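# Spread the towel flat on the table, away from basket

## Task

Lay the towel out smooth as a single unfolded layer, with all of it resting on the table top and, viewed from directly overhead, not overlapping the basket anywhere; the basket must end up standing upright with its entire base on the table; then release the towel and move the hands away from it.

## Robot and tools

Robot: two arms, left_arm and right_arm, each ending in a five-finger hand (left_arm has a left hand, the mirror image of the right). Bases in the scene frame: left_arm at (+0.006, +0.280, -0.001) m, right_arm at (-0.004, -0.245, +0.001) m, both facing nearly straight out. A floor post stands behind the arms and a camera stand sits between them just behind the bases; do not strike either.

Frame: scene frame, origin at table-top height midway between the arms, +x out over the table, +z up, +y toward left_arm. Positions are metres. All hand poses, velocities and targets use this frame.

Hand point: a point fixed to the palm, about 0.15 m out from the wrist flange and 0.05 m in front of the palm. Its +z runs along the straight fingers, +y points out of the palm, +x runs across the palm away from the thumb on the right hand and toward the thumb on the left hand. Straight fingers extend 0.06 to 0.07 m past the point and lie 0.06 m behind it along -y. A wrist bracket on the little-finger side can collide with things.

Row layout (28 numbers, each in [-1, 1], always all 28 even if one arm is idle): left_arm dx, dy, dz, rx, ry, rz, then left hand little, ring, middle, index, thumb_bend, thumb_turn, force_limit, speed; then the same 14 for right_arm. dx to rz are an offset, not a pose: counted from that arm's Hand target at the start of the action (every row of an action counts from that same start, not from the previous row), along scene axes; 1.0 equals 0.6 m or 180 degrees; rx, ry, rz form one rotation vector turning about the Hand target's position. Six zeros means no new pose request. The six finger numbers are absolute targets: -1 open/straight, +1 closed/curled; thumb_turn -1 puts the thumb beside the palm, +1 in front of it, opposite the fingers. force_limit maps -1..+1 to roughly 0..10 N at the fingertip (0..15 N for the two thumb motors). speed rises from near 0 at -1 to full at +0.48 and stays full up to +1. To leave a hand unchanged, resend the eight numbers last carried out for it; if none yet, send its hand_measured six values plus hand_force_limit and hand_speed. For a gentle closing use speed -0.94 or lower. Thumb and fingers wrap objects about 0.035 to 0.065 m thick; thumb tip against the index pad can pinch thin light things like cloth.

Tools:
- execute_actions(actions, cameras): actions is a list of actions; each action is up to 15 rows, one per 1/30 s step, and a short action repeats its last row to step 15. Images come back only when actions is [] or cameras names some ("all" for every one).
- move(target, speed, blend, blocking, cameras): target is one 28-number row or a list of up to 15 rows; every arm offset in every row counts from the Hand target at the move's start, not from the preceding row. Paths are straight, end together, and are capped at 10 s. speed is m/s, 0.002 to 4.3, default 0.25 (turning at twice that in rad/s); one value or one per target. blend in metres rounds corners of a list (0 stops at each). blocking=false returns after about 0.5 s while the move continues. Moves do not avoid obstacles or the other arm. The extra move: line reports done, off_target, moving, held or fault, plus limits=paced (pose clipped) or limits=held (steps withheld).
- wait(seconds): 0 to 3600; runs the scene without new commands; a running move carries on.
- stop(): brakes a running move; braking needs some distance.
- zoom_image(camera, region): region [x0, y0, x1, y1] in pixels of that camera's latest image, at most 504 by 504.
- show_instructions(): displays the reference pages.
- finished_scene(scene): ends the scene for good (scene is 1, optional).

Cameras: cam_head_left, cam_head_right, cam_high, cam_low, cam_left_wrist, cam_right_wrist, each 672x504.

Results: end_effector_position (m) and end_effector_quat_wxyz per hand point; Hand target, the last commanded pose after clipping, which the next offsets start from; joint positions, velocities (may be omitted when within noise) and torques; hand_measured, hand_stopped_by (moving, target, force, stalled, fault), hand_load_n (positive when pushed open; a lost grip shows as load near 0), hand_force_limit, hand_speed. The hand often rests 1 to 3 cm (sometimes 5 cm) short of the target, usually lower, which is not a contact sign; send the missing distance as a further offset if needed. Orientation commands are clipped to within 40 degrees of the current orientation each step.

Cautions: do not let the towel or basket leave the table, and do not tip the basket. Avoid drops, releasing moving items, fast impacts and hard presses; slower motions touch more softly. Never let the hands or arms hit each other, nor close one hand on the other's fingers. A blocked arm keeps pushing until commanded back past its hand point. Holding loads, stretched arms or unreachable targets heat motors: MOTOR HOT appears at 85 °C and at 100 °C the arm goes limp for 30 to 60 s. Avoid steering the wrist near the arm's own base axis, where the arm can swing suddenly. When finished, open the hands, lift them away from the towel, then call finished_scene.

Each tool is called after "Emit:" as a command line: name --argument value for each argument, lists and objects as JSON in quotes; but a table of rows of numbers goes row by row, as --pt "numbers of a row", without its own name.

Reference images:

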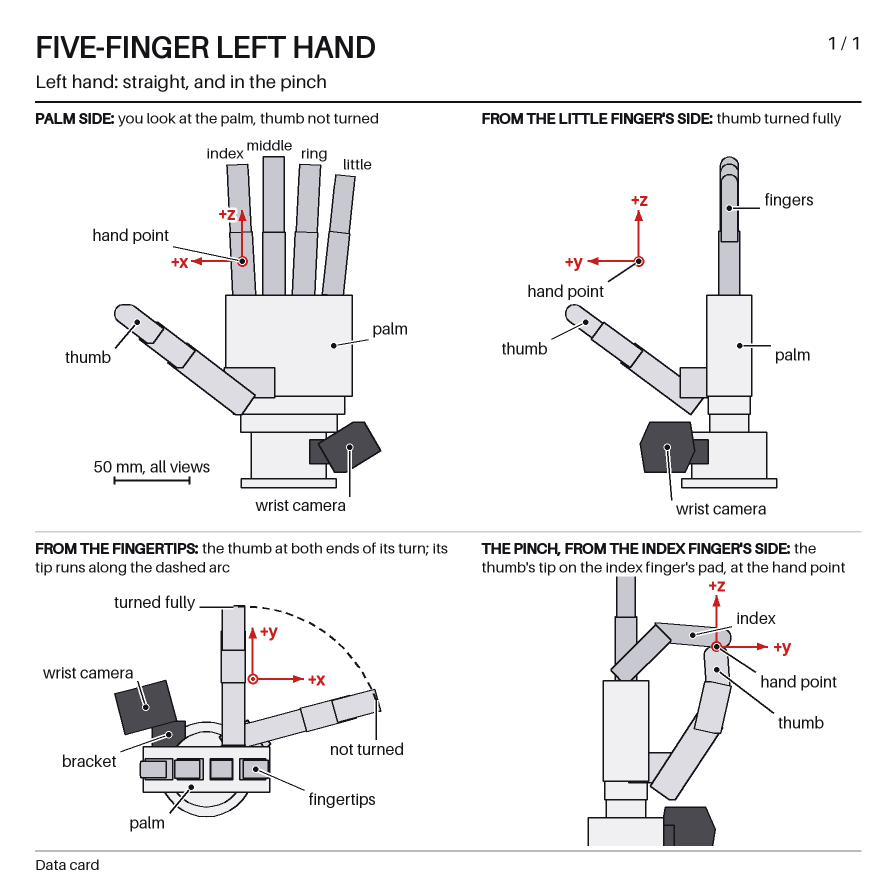

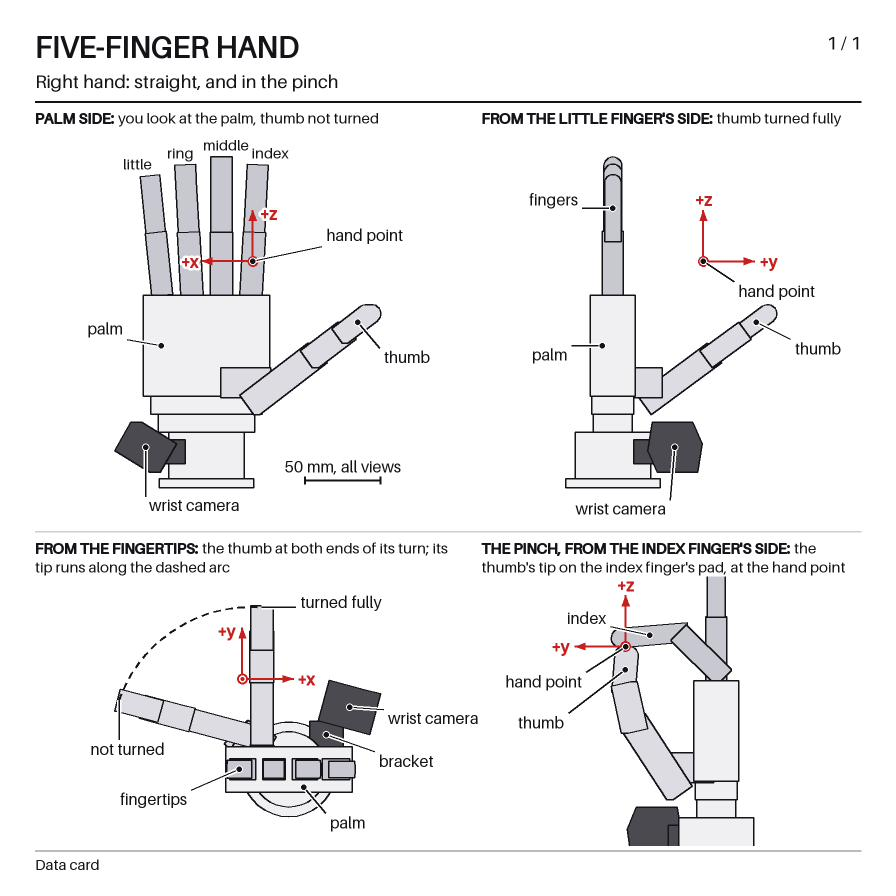

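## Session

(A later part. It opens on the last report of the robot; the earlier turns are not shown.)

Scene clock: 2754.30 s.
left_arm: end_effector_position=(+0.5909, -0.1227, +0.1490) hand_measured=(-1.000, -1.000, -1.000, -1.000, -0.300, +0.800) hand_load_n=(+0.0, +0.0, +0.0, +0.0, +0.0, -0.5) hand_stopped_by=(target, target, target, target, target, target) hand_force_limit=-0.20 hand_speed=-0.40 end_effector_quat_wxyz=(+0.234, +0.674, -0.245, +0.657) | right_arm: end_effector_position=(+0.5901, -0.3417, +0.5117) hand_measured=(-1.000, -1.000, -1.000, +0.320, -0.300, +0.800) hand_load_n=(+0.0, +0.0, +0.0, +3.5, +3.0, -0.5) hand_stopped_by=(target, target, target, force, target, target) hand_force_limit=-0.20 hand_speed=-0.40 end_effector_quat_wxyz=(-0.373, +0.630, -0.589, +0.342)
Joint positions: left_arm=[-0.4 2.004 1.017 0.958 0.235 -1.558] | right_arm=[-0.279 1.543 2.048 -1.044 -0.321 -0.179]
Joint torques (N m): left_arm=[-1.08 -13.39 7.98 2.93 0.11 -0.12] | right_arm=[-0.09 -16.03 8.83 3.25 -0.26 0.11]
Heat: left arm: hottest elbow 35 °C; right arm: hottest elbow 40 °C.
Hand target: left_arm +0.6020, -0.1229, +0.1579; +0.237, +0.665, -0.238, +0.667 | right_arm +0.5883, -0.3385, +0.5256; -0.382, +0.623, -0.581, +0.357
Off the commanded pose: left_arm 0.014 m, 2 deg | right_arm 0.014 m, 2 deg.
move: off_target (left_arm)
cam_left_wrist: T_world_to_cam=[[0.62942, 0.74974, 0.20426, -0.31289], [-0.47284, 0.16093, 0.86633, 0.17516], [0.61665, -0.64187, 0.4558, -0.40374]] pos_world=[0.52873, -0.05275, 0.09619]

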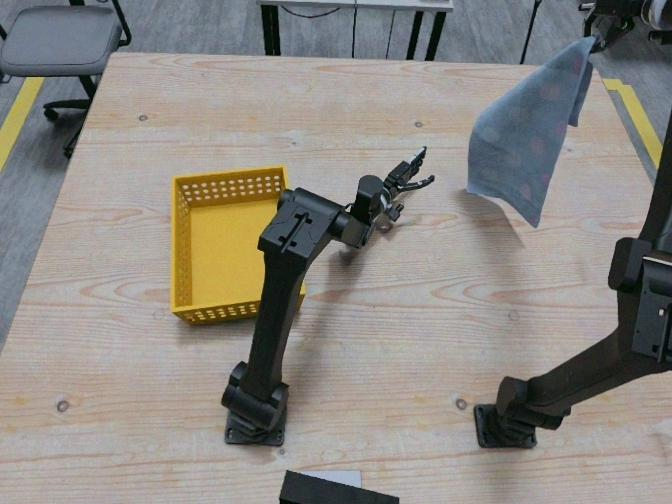

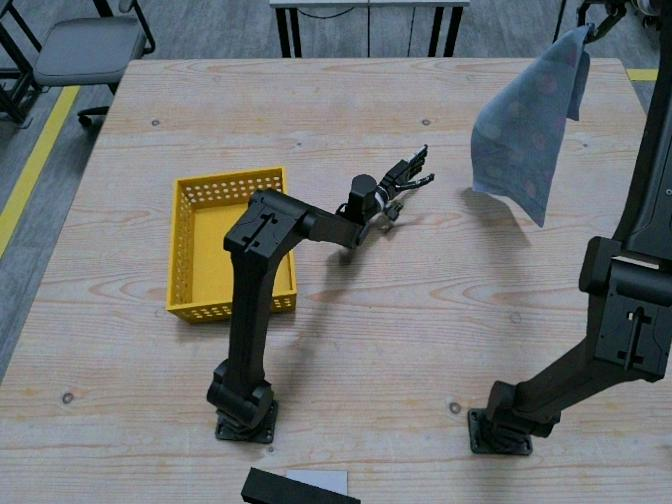

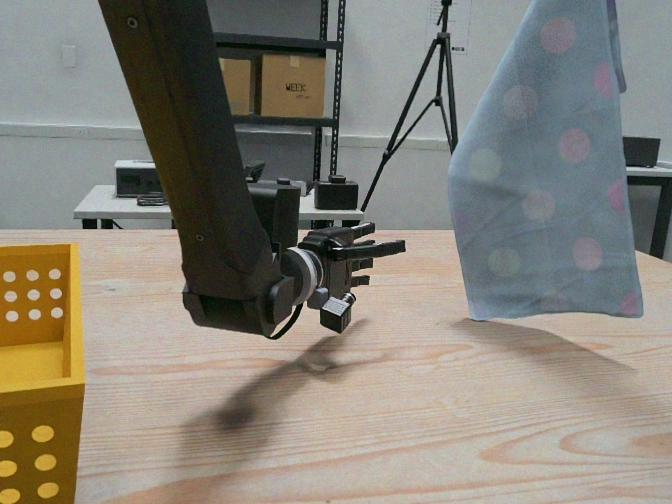

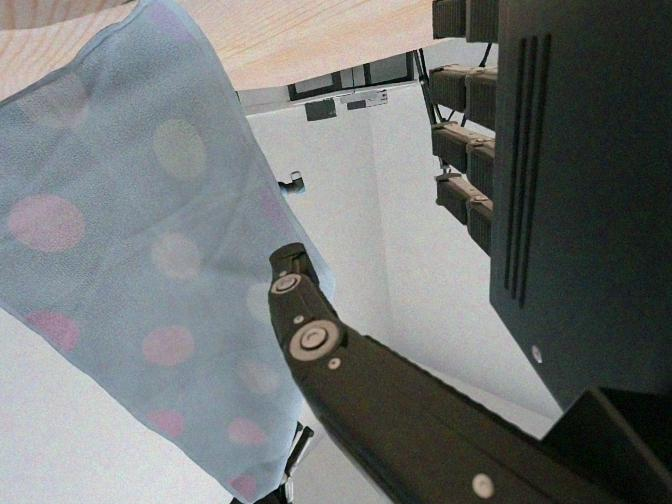

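Emit:
move --pt "0.125 -0.107 0.01 0 0 0 -1 -1 -1 -1 -0.3 0.8 -0.2 -0.4 0 0 0 0 0 0 -1 -1 -1 0.5 -0.3 0.8 -0.2 -0.4" --speed 0.12 --cameras '["cam_head_left","cam_head_right","cam_low","cam_left_wrist"]'

Emit:
zoom_image --camera "cam_head_left" --region '[400, 80, 560, 240]'

Emit:
zoom_image --camera "cam_low" --region '[340, 120, 540, 340]'

Scene clock: 2764.97 s.
left_arm: end_effector_position=(+0.6701, -0.1780, +0.1633) hand_measured=(-1.000, -1.000, -1.000, -1.000, -0.300, +0.800) hand_load_n=(+0.0, +0.0, +0.0, +0.0, +0.0, +0.0) hand_stopped_by=(target, target, target, target, target, target) hand_force_limit=-0.20 hand_speed=-0.40 end_effector_quat_wxyz=(+0.232, +0.667, -0.241, +0.666) | right_arm: end_effector_position=(+0.5901, -0.3417, +0.5117) hand_measured=(-1.000, -1.000, -1.000, +0.320, -0.300, +0.800) hand_load_n=(+0.0, +0.0, +0.0, +4.0, +2.5, -0.5) hand_stopped_by=(target, target, target, force, target, target) hand_force_limit=-0.20 hand_speed=-0.40 end_effector_quat_wxyz=(-0.373, +0.630, -0.589, +0.342)
Joint positions: left_arm=[-0.427 2.146 1.337 0.804 0.199 -1.558] | right_arm=[-0.279 1.543 2.048 -1.044 -0.321 -0.179]
Joint torques (N m): left_arm=[-2.08 -15.56 9.54 2.11 -0.09 -0.13] | right_arm=[-0.03 -15.91 8.84 3.23 -0.26 0.11]
Heat: left arm: hottest elbow 35 °C; right arm: hottest elbow 39 °C.
Hand target: left_arm +0.6770, -0.1870, +0.1637; +0.237, +0.665, -0.238, +0.667 | right_arm +0.5883, -0.3385, +0.5256; -0.382, +0.623, -0.581, +0.357
Off the commanded pose: left_arm 0.011 m, 1 deg | right_arm 0.014 m, 2 deg.
move: off_target (left_arm)
cam_left_wrist: T_world_to_cam=[[0.61786, 0.75777, 0.20983, -0.31598], [-0.4934, 0.16587, 0.85384, 0.22584], [0.6122, -0.63109, 0.47637, -0.49304]] pos_world=[0.60851, -0.10918, 0.10834]

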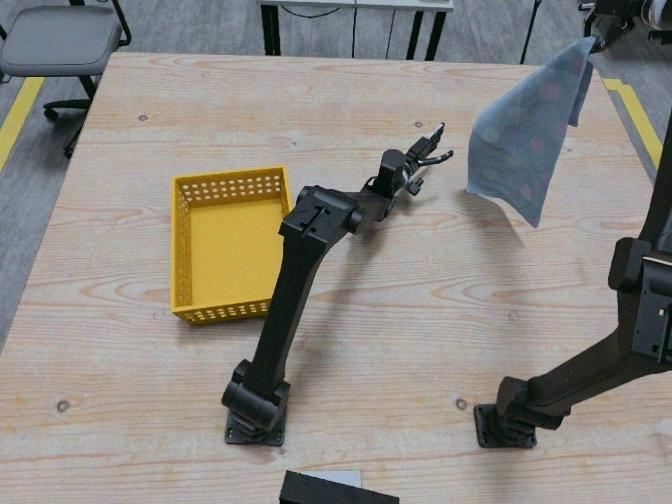

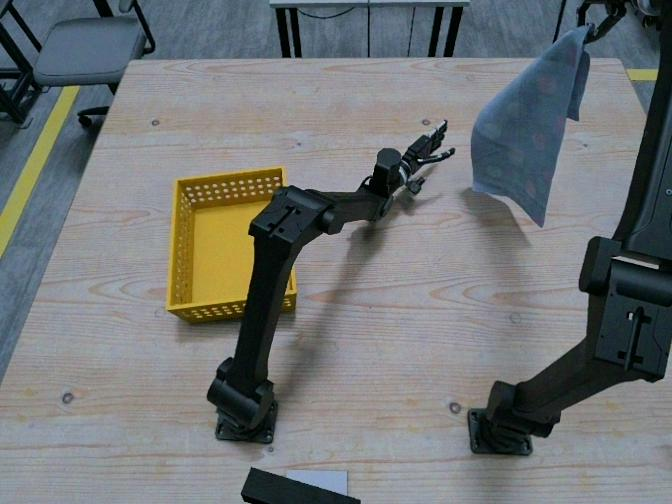

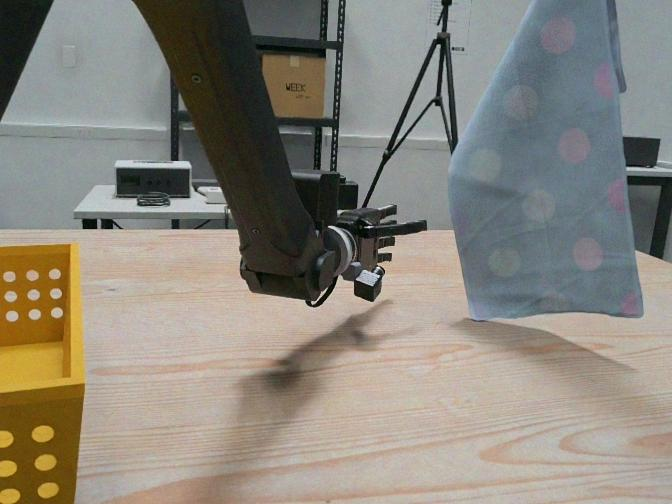

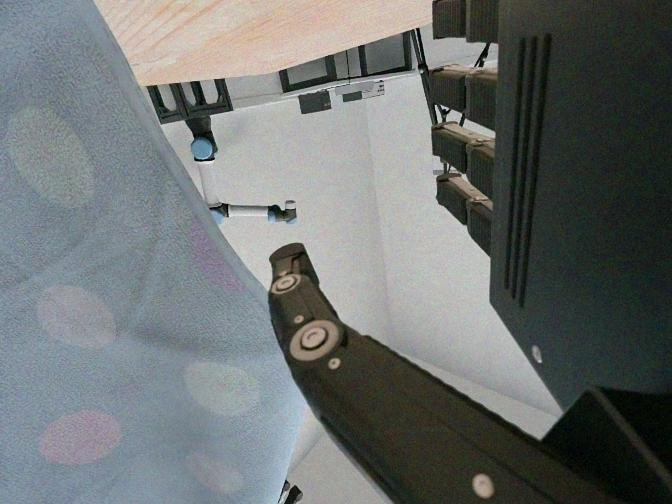

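Scaled by 3.150 from the camera's image (finer frame: 960x720).

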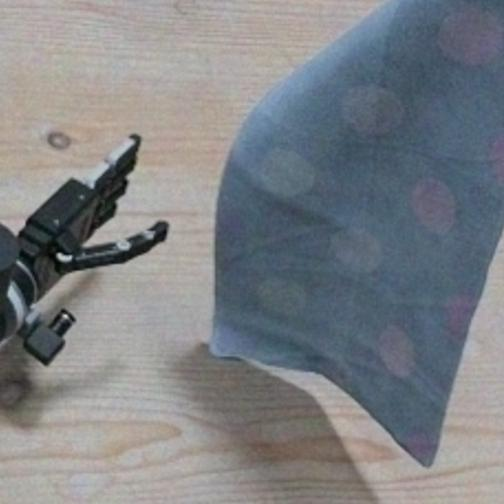

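Scaled by 2.291 from the camera's image (finer frame: 960x720).

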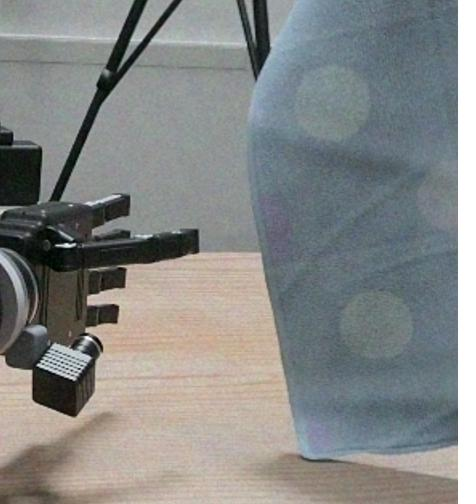

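Emit:
move --pt "0.018 -0.015 0 0 0 0 -1 -1 -1 -1 -0.3 0.8 -0.2 -0.4 0 0 0 0 0 0 -1 -1 -1 0.5 -0.3 0.8 -0.2 -0.4" --pt "-0.037 -0.08 0 0 0 0 -1 -1 -1 -1 -0.3 0.8 -0.2 -0.4 0 0 0 0 0 0 -1 -1 -1 0.5 -0.3 0.8 -0.2 -0.4" --speed 0.08 --cameras '["cam_head_left","cam_head_right","cam_low","cam_left_wrist"]'

Emit:
zoom_image --camera "cam_head_left" --region '[400, 80, 560, 240]'

Emit:
zoom_image --camera "cam_low" --region '[340, 120, 540, 340]'

Scene clock: 2789.30 s.
left_arm: end_effector_position=(+0.6537, -0.2326, +0.1628) hand_measured=(-1.000, -1.000, -1.000, -1.000, -0.300, +0.800) hand_load_n=(+0.0, +0.0, +0.0, +0.0, +0.0, +0.0) hand_stopped_by=(target, target, target, target, target, target) hand_force_limit=-0.20 hand_speed=-0.40 end_effector_quat_wxyz=(+0.233, +0.666, -0.242, +0.666) | right_arm: end_effector_position=(+0.5901, -0.3417, +0.5117) hand_measured=(-1.000, -1.000, -1.000, +0.320, -0.300, +0.800) hand_load_n=(+0.0, +0.0, +0.0, +4.0, +3.0, -0.5) hand_stopped_by=(target, target, target, force, target, target) hand_force_limit=-0.20 hand_speed=-0.40 end_effector_quat_wxyz=(-0.373, +0.630, -0.589, +0.342)
Joint positions: left_arm=[-0.514 2.171 1.387 0.779 0.117 -1.558] | right_arm=[-0.279 1.543 2.048 -1.044 -0.321 -0.179]
Joint torques (N m): left_arm=[-1.73 -17.08 7.46 2.61 -0.09 -0.12] | right_arm=[0.03 -16.09 8.81 3.23 -0.26 0.11]
Heat: left arm: hottest elbow 37 °C; right arm: hottest elbow 39 °C.
Hand target: left_arm +0.6549, -0.2350, +0.1638; +0.237, +0.665, -0.238, +0.667 | right_arm +0.5883, -0.3385, +0.5256; -0.382, +0.623, -0.581, +0.357
Off the commanded pose: left_arm 0.003 m, 1 deg | right_arm 0.014 m, 2 deg.
move: done
cam_left_wrist: T_world_to_cam=[[0.62126, 0.75493, 0.21004, -0.26727], [-0.49204, 0.16721, 0.85436, 0.22661], [0.60986, -0.63413, 0.47534, -0.51626]] pos_world=[0.59239, -0.1635, 0.10793]

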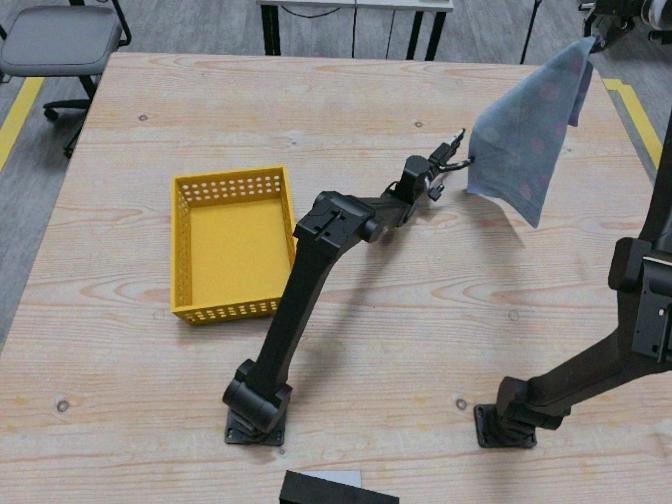

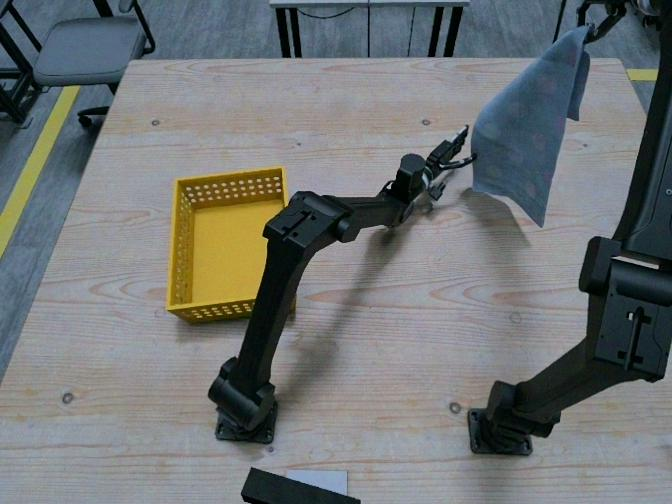

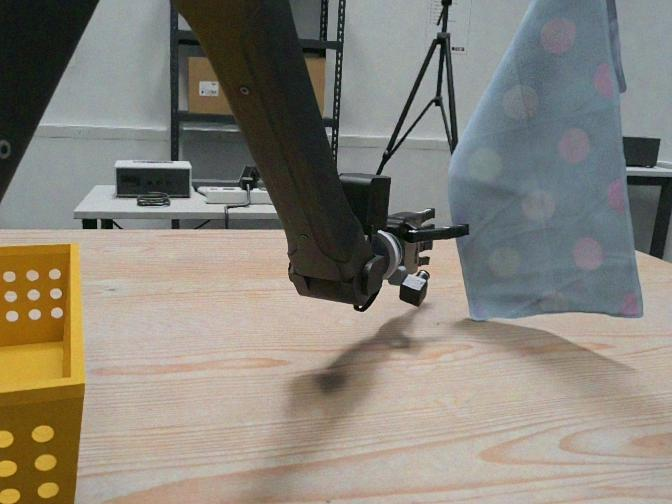

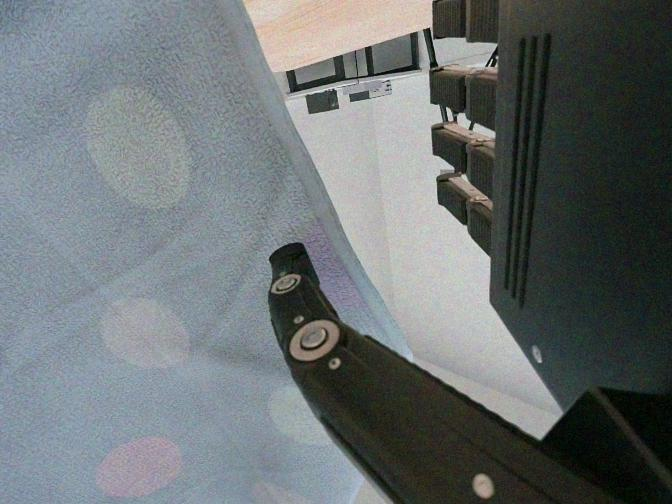

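Scaled by 3.150 from the camera's image (finer frame: 960x720).

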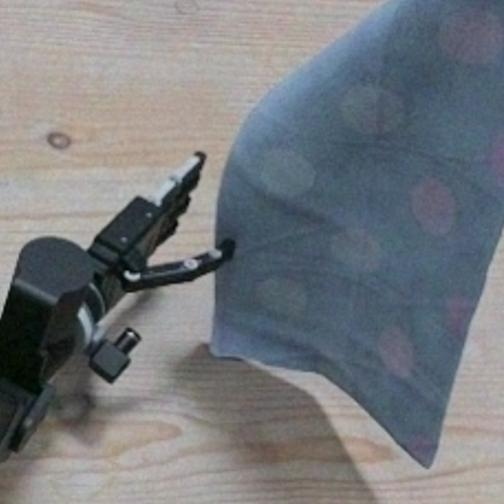

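Scaled by 2.291 from the camera's image (finer frame: 960x720).

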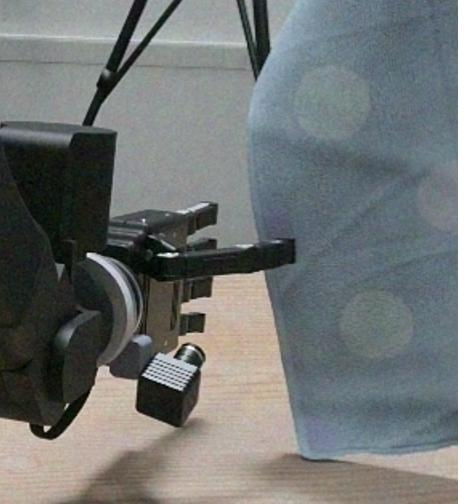

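Emit:
move --pt "0 0 0 0 0 0 -1 -1 -1 0.5 -0.3 0.8 -0.2 -0.4 0 0 0 0 0 0 -1 -1 -1 0.5 -0.3 0.8 -0.2 -0.4" --speed 0.08 --cameras '["cam_head_left","cam_head_right","cam_low","cam_left_wrist"]'

Emit:
zoom_image --camera "cam_low" --region '[340, 120, 540, 340]'

Emit:
zoom_image --camera "cam_left_wrist" --region '[180, 80, 520, 400]'

Scene clock: 2800.57 s.
left_arm: end_effector_position=(+0.6538, -0.2326, +0.1628) hand_measured=(-1.000, -1.000, -1.000, +0.372, -0.302, +0.800) hand_load_n=(+0.0, +0.0, +0.0, +7.0, +5.0, -1.0) hand_stopped_by=(target, target, target, force, target, target) hand_force_limit=-0.20 hand_speed=-0.40 end_effector_quat_wxyz=(+0.233, +0.666, -0.242, +0.666) | right_arm: end_effector_position=(+0.5901, -0.3417, +0.5117) hand_measured=(-1.000, -1.000, -1.000, +0.320, -0.300, +0.800) hand_load_n=(+0.0, +0.0, +0.0, +3.5, +3.0, -0.5) hand_stopped_by=(target, target, target, force, target, target) hand_force_limit=-0.20 hand_speed=-0.40 end_effector_quat_wxyz=(-0.373, +0.630, -0.589, +0.342)
Joint positions: left_arm=[-0.514 2.171 1.387 0.779 0.116 -1.559] | right_arm=[-0.279 1.543 2.048 -1.044 -0.321 -0.179]
Joint torques (N m): left_arm=[-1.73 -17.03 7.46 2.61 -0.09 -0.13] | right_arm=[0.03 -15.97 8.85 3.23 -0.26 0.1]
Heat: left arm: hottest elbow 37 °C; right arm: hottest elbow 39 °C.
Hand target: left_arm +0.6549, -0.2349, +0.1638; +0.237, +0.665, -0.238, +0.667 | right_arm +0.5883, -0.3385, +0.5256; -0.382, +0.623, -0.581, +0.357
Off the commanded pose: left_arm 0.003 m, 1 deg | right_arm 0.014 m, 2 deg.
move: done
cam_left_wrist: T_world_to_cam=[[0.62101, 0.75522, 0.20974, -0.26704], [-0.49194, 0.16722, 0.85442, 0.22654], [0.6102, -0.63378, 0.47537, -0.51641]] pos_world=[0.5924, -0.1635, 0.10793]

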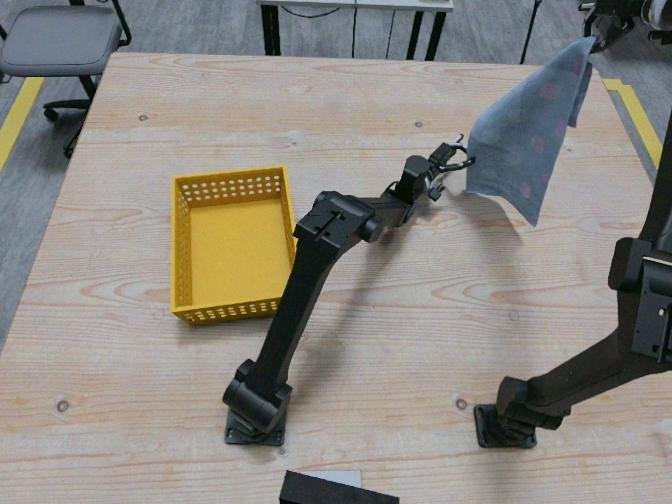

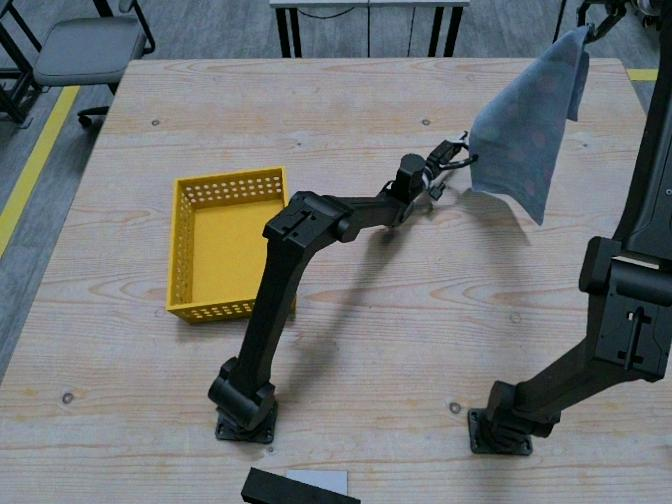

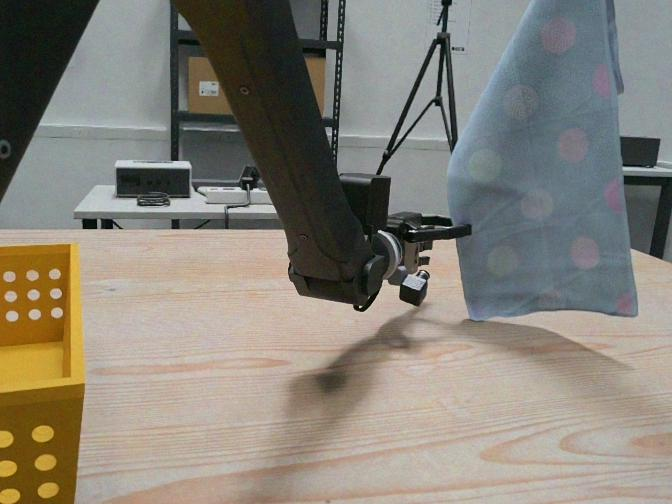

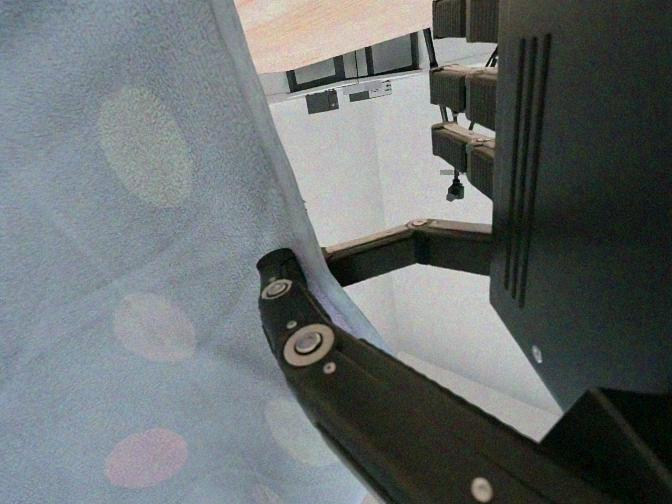

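Scaled by 2.291 from the camera's image (finer frame: 960x720).

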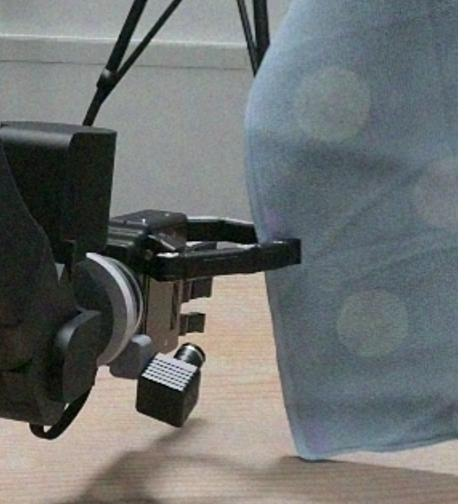

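Scaled by 1.482 from the camera's image (finer frame: 960x720).

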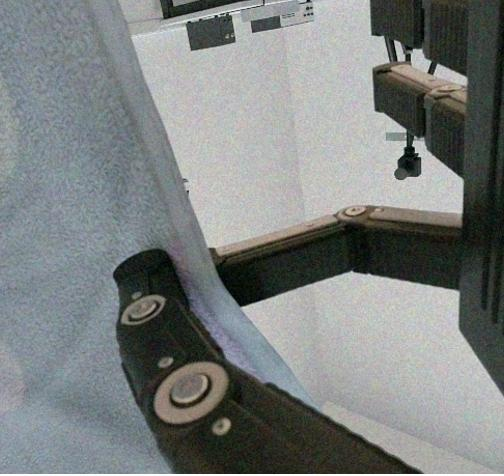

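Emit:
move --pt "0 0 0 0 0 0 -1 -1 -1 0.5 -0.3 0.8 -0.2 -0.4 0.086 -0.4 -0.326 0 0 0 -1 -1 -1 0.5 -0.3 0.8 -0.2 -0.4" --pt "0 0 0 0 0 0 -1 -1 -1 0.5 -0.3 0.8 -0.2 -0.4 -0.147 -0.469 -0.77 0 0 0 -1 -1 -1 0.5 -0.3 0.8 -0.2 -0.4" --speed 0.12 --blend 0.02 --cameras '["cam_head_left","cam_head_right","cam_low","cam_high"]'

Scene clock: 2837.40 s.
left_arm: end_effector_position=(+0.6508, -0.2363, +0.1628) hand_measured=(-1.000, -1.000, -1.000, +0.372, -0.302, +0.800) hand_load_n=(+0.0, +0.0, +0.0, +6.5, +6.0, -1.0) hand_stopped_by=(target, target, target, force, target, target) hand_force_limit=-0.20 hand_speed=-0.40 end_effector_quat_wxyz=(+0.235, +0.666, -0.244, +0.665) | right_arm: end_effector_position=(+0.5054, -0.6049, +0.0668) hand_measured=(-1.000, -1.000, -1.000, +0.320, -0.300, +0.800) hand_load_n=(+0.0, +0.0, +0.0, +3.5, +3.0, +0.0) hand_stopped_by=(target, target, target, force, target, target) hand_force_limit=-0.20 hand_speed=-0.40 end_effector_quat_wxyz=(-0.391, +0.624, -0.584, +0.341)
Joint positions: left_arm=[-0.519 2.171 1.387 0.779 0.117 -1.559] | right_arm=[-0.82 1.828 1.203 -0.095 -0.796 -0.523]
Joint torques (N m): left_arm=[-1.38 -17.08 7.46 2.62 -0.1 -0.13] | right_arm=[-2.02 -17.08 7.91 2.84 -0.42 -0.21]
Heat: left arm: hottest elbow 36 °C; right arm: hottest elbow 38 °C.
Hand target: left_arm +0.6549, -0.2350, +0.1638; +0.237, +0.665, -0.238, +0.667 | right_arm +0.5000, -0.6199, +0.0637; -0.382, +0.623, -0.581, +0.357
Off the commanded pose: left_arm 0.004 m, 1 deg | right_arm 0.016 m, 2 deg.
move: off_target (right_arm)
Images, in order (width x height): cam_head_left 672x504, cam_head_right 672x504, cam_high 672x504, cam_low 672x504.

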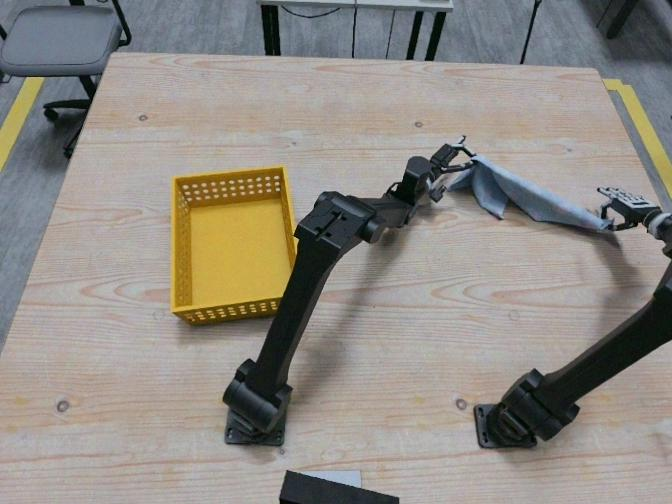

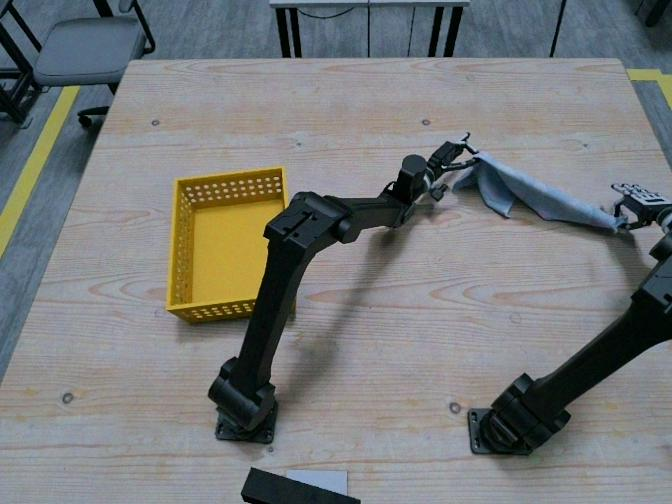

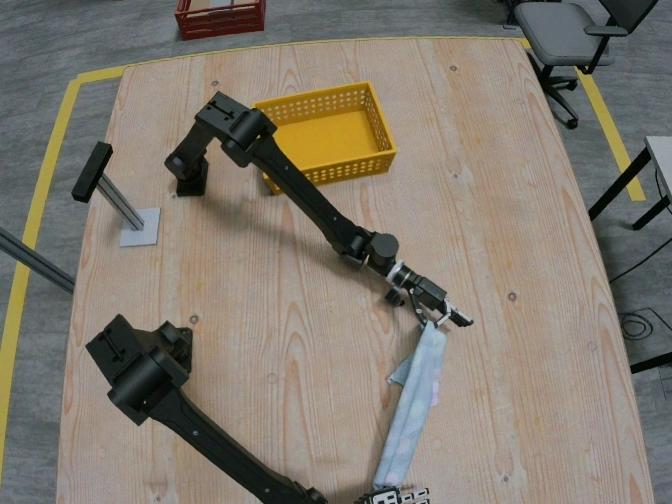

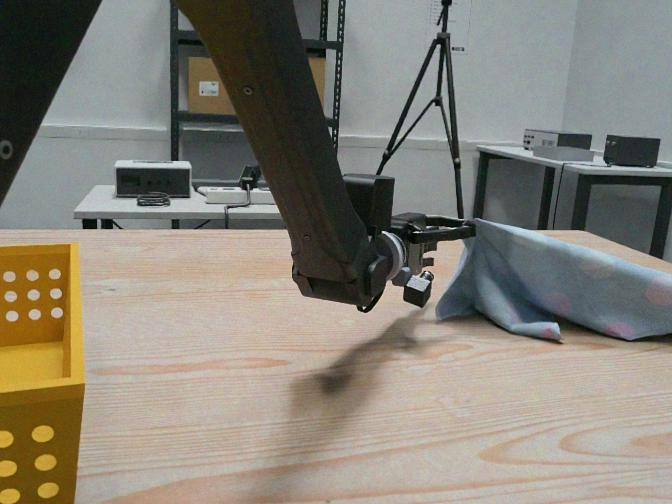

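Emit:
move --pt "0 0 0 0 0 0 -1 -1 -1 0.5 -0.3 0.8 -0.2 -0.4 0.0 0 -0.04 0 0 0 -1 -1 -1 0.5 -0.3 0.8 -0.2 -0.4" --pt "0 0 0 0 0 0 -1 -1 -1 0.5 -0.3 0.8 -0.2 -0.4 0 0 -0.04 0 0 0 -1 -1 -1 -0.6 -0.3 0.8 -0.2 -0.4" --pt "0 0 0 0 0 0 -1 -1 -1 0.5 -0.3 0.8 -0.2 -0.4 -0.15 0 -0.04 0 0 0 -1 -1 -1 -0.6 -0.3 0.8 -0.2 -0.4" --pt "0 0 0 0 0 0 -1 -1 -1 0.5 -0.3 0.8 -0.2 -0.4 -0.2 0.1 0.2 0 0 0 -1 -1 -1 -0.6 -0.3 0.8 -0.2 -0.4" --speed 0.12 --cameras '["cam_head_left","cam_head_right","cam_low","cam_high"]'

Emit:
zoom_image --camera "cam_head_right" --region '[440, 110, 660, 270]'

Emit:
zoom_image --camera "cam_high" --region '[340, 300, 520, 504]'

Scene clock: 2852.50 s.
left_arm: end_effector_position=(+0.6497, -0.2376, +0.1628) hand_measured=(-1.000, -1.000, -1.000, +0.372, -0.302, +0.800) hand_load_n=(+0.0, +0.0, +0.0, +6.0, +5.5, -1.0) hand_stopped_by=(target, target, target, force, target, target) hand_force_limit=-0.20 hand_speed=-0.40 end_effector_quat_wxyz=(+0.236, +0.665, -0.245, +0.665) | right_arm: end_effector_position=(+0.3763, -0.5636, +0.1750) hand_measured=(-1.000, -1.000, -1.000, -0.600, -0.300, +0.800) hand_load_n=(+0.0, -0.5, +0.0, +0.0, +0.0, +0.0) hand_stopped_by=(target, target, target, target, target, target) hand_force_limit=-0.20 hand_speed=-0.40 end_effector_quat_wxyz=(-0.381, +0.622, -0.584, +0.356)
Joint positions: left_arm=[-0.521 2.171 1.387 0.779 0.117 -1.559] | right_arm=[-0.971 1.404 1.01 -0.407 -0.882 -0.67]
Joint torques (N m): left_arm=[-1.2 -17.08 7.46 2.62 -0.1 -0.13] | right_arm=[0.56 -12.98 9.84 1.2 -0.57 0.08]
Heat: left arm: hottest elbow 36 °C; right arm: hottest elbow 37 °C.
Hand target: left_arm +0.6547, -0.2351, +0.1638; +0.237, +0.665, -0.238, +0.667 | right_arm +0.3800, -0.5601, +0.1838; -0.382, +0.623, -0.581, +0.357
Off the commanded pose: left_arm 0.006 m, 1 deg | right_arm 0.010 m, 0 deg.
move: done; target 2's new numbers were sent with right_arm's hand 0.017 m and 2 deg from that target
Images, in order (width x height): cam_head_left 672x504, cam_head_right 672x504, cam_high 672x504, cam_low 672x504.

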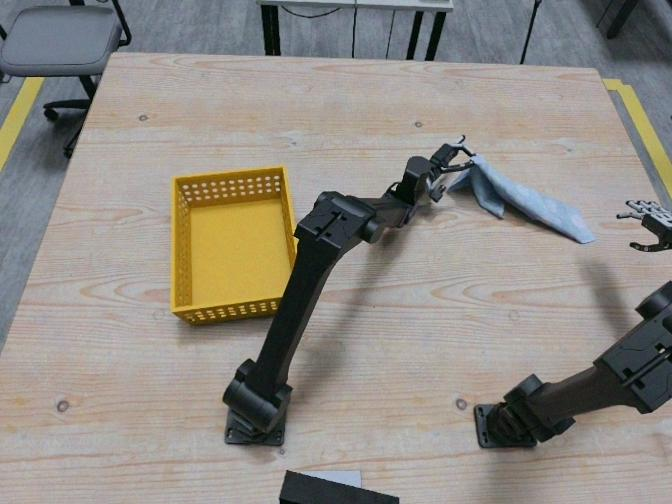

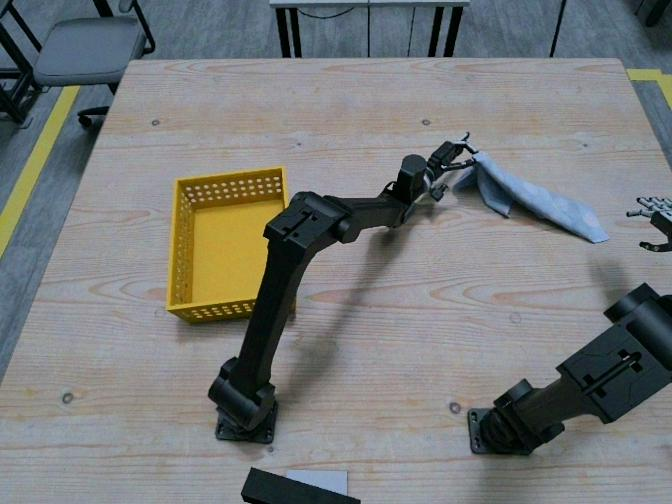

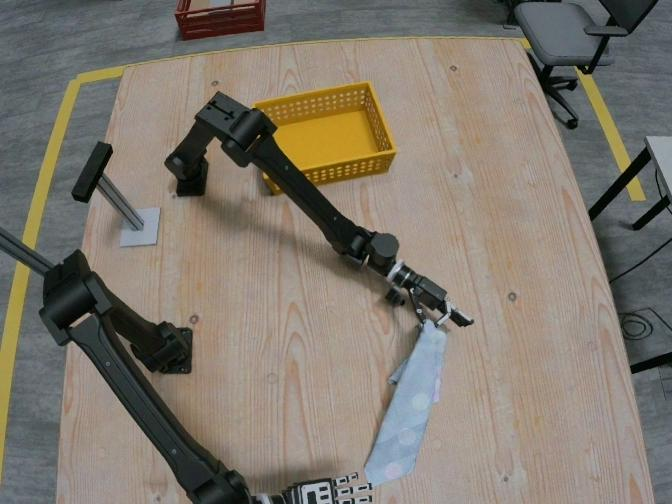

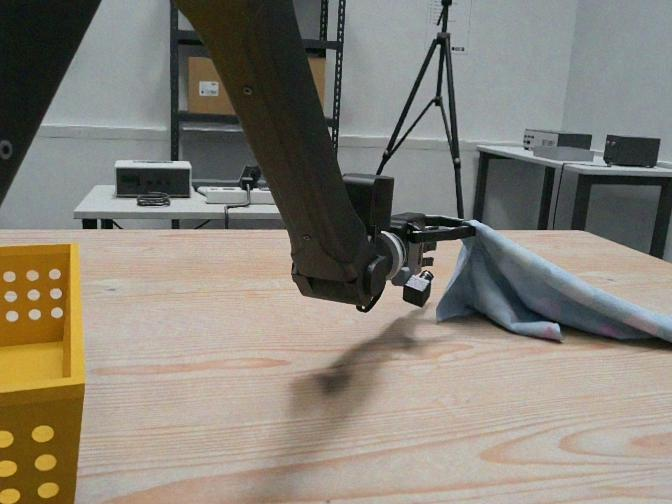

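Scaled by 2.291 from the camera's image (finer frame: 960x720).

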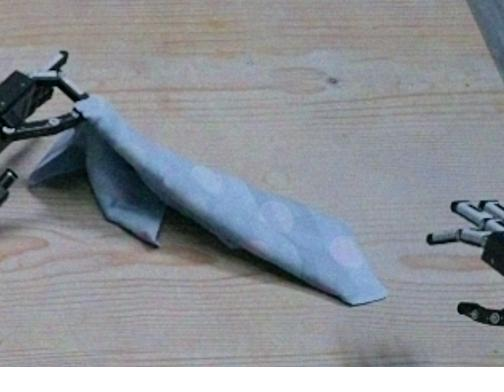

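Scaled by 2.471 from the camera's image (finer frame: 960x720).

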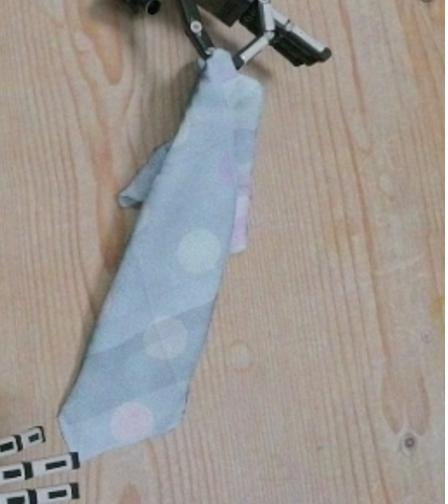

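Emit:
move --pt "0 0 0.3 0 0 0 -1 -1 -1 0.5 -0.3 0.8 -0.2 -0.4 0 0 0 0 0 0 -1 -1 -1 -0.6 -0.3 0.8 -0.2 -0.4" --pt "-0.158 0.158 0.427 0 0 0 -1 -1 -1 0.5 -0.3 0.8 -0.2 -0.4 0 0 0 0 0 0 -1 -1 -1 -0.6 -0.3 0.8 -0.2 -0.4" --speed 0.12 --blend 0.03 --cameras '["cam_head_left","cam_head_right","cam_low","cam_high","cam_left_wrist","cam_right_wrist"]'

Scene clock: 2864.80 s.
left_arm: end_effector_position=(+0.5584, -0.1457, +0.4176) hand_measured=(-1.000, -1.000, -1.000, +0.372, -0.302, +0.800) hand_load_n=(+0.0, +0.0, +0.0, +6.0, +5.5, -1.0) hand_stopped_by=(target, target, target, force, target, target) hand_force_limit=-0.20 hand_speed=-0.40 end_effector_quat_wxyz=(+0.236, +0.663, -0.243, +0.668) | right_arm: end_effector_position=(+0.3763, -0.5636, +0.1750) hand_measured=(-1.000, -1.000, -1.000, -0.600, -0.300, +0.800) hand_load_n=(+0.0, -0.5, +0.0, +0.0, +0.0, +0.0) hand_stopped_by=(target, target, target, target, target, target) hand_force_limit=-0.20 hand_speed=-0.40 end_effector_quat_wxyz=(-0.381, +0.622, -0.584, +0.356)
Joint positions: left_arm=[-0.469 1.532 1.201 0.334 0.167 -1.559] | right_arm=[-0.971 1.404 1.01 -0.407 -0.882 -0.67]
Joint torques (N m): left_arm=[-0.97 -12.28 8.57 2.15 0.11 -0.13] | right_arm=[0.56 -12.98 9.85 1.09 -0.57 0.08]
Heat: left arm: hottest elbow 36 °C; right arm: hottest elbow 38 °C.
Hand target: left_arm +0.5600, -0.1402, +0.4201; +0.237, +0.665, -0.238, +0.667 | right_arm +0.3800, -0.5601, +0.1838; -0.382, +0.623, -0.581, +0.357
Off the commanded pose: left_arm 0.006 m, 1 deg | right_arm 0.010 m, 0 deg.
move: done
cam_left_wrist: T_world_to_cam=[[0.62409, 0.75238, 0.21077, -0.3295], [-0.49695, 0.17405, 0.85014, -0.04696], [0.60295, -0.63531, 0.48252, -0.52352]] pos_world=[0.49796, -0.07652, 0.36199]
cam_right_wrist: T_world_to_cam=[[-0.38672, -0.30952, -0.8687, 0.12829], [-0.65762, 0.75295, 0.02448, 0.66153], [0.64651, 0.58075, -0.49473, 0.28424]] pos_world=[0.30089, -0.62347, 0.23587]

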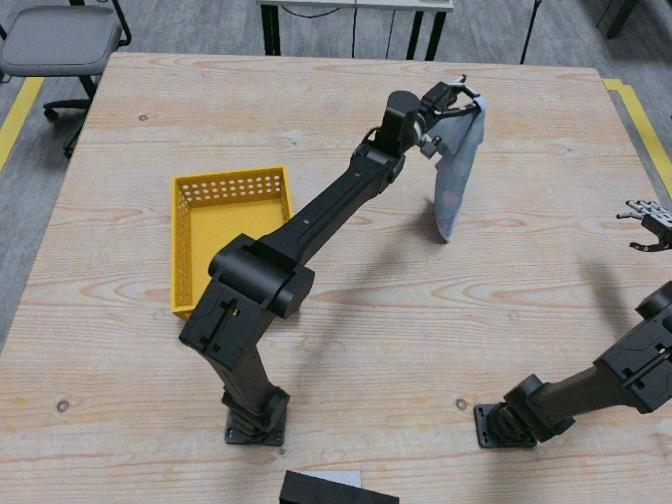

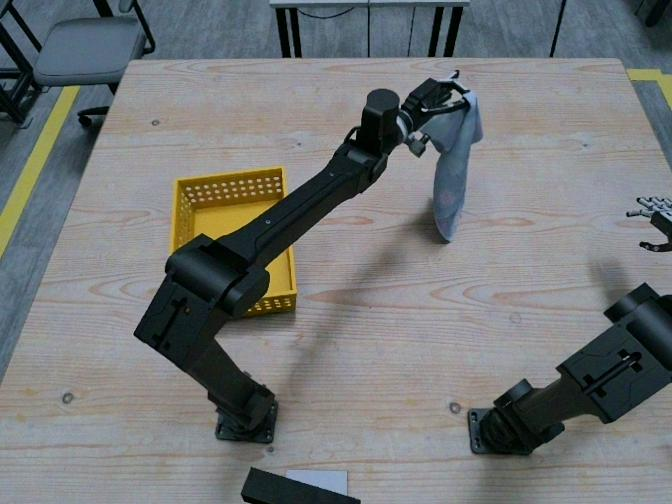

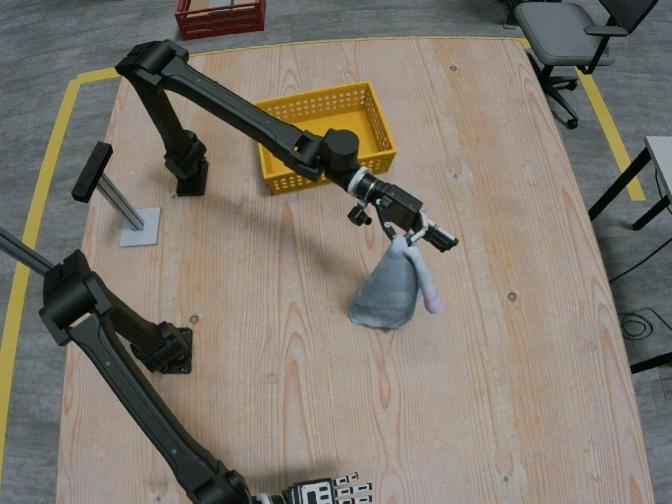

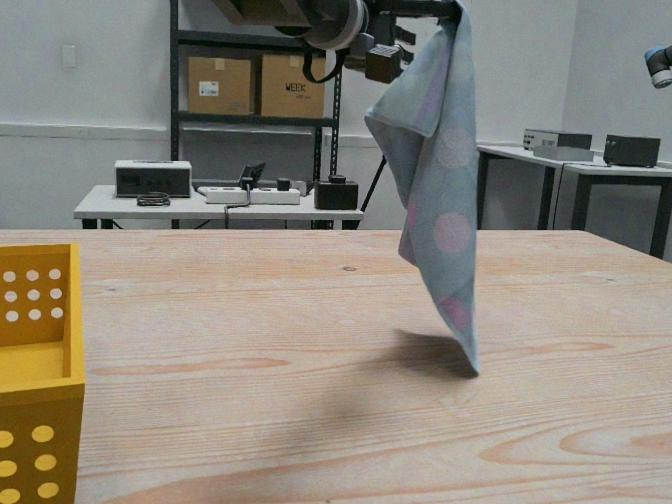

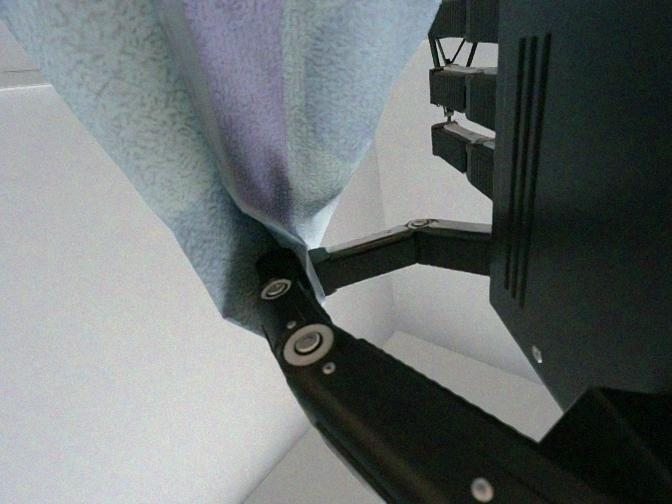

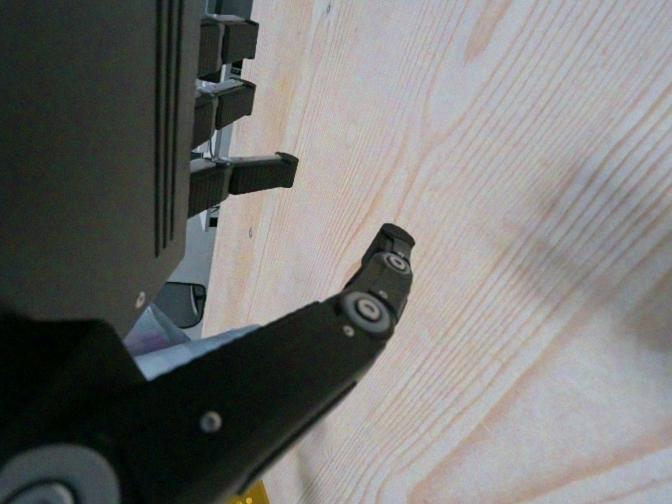

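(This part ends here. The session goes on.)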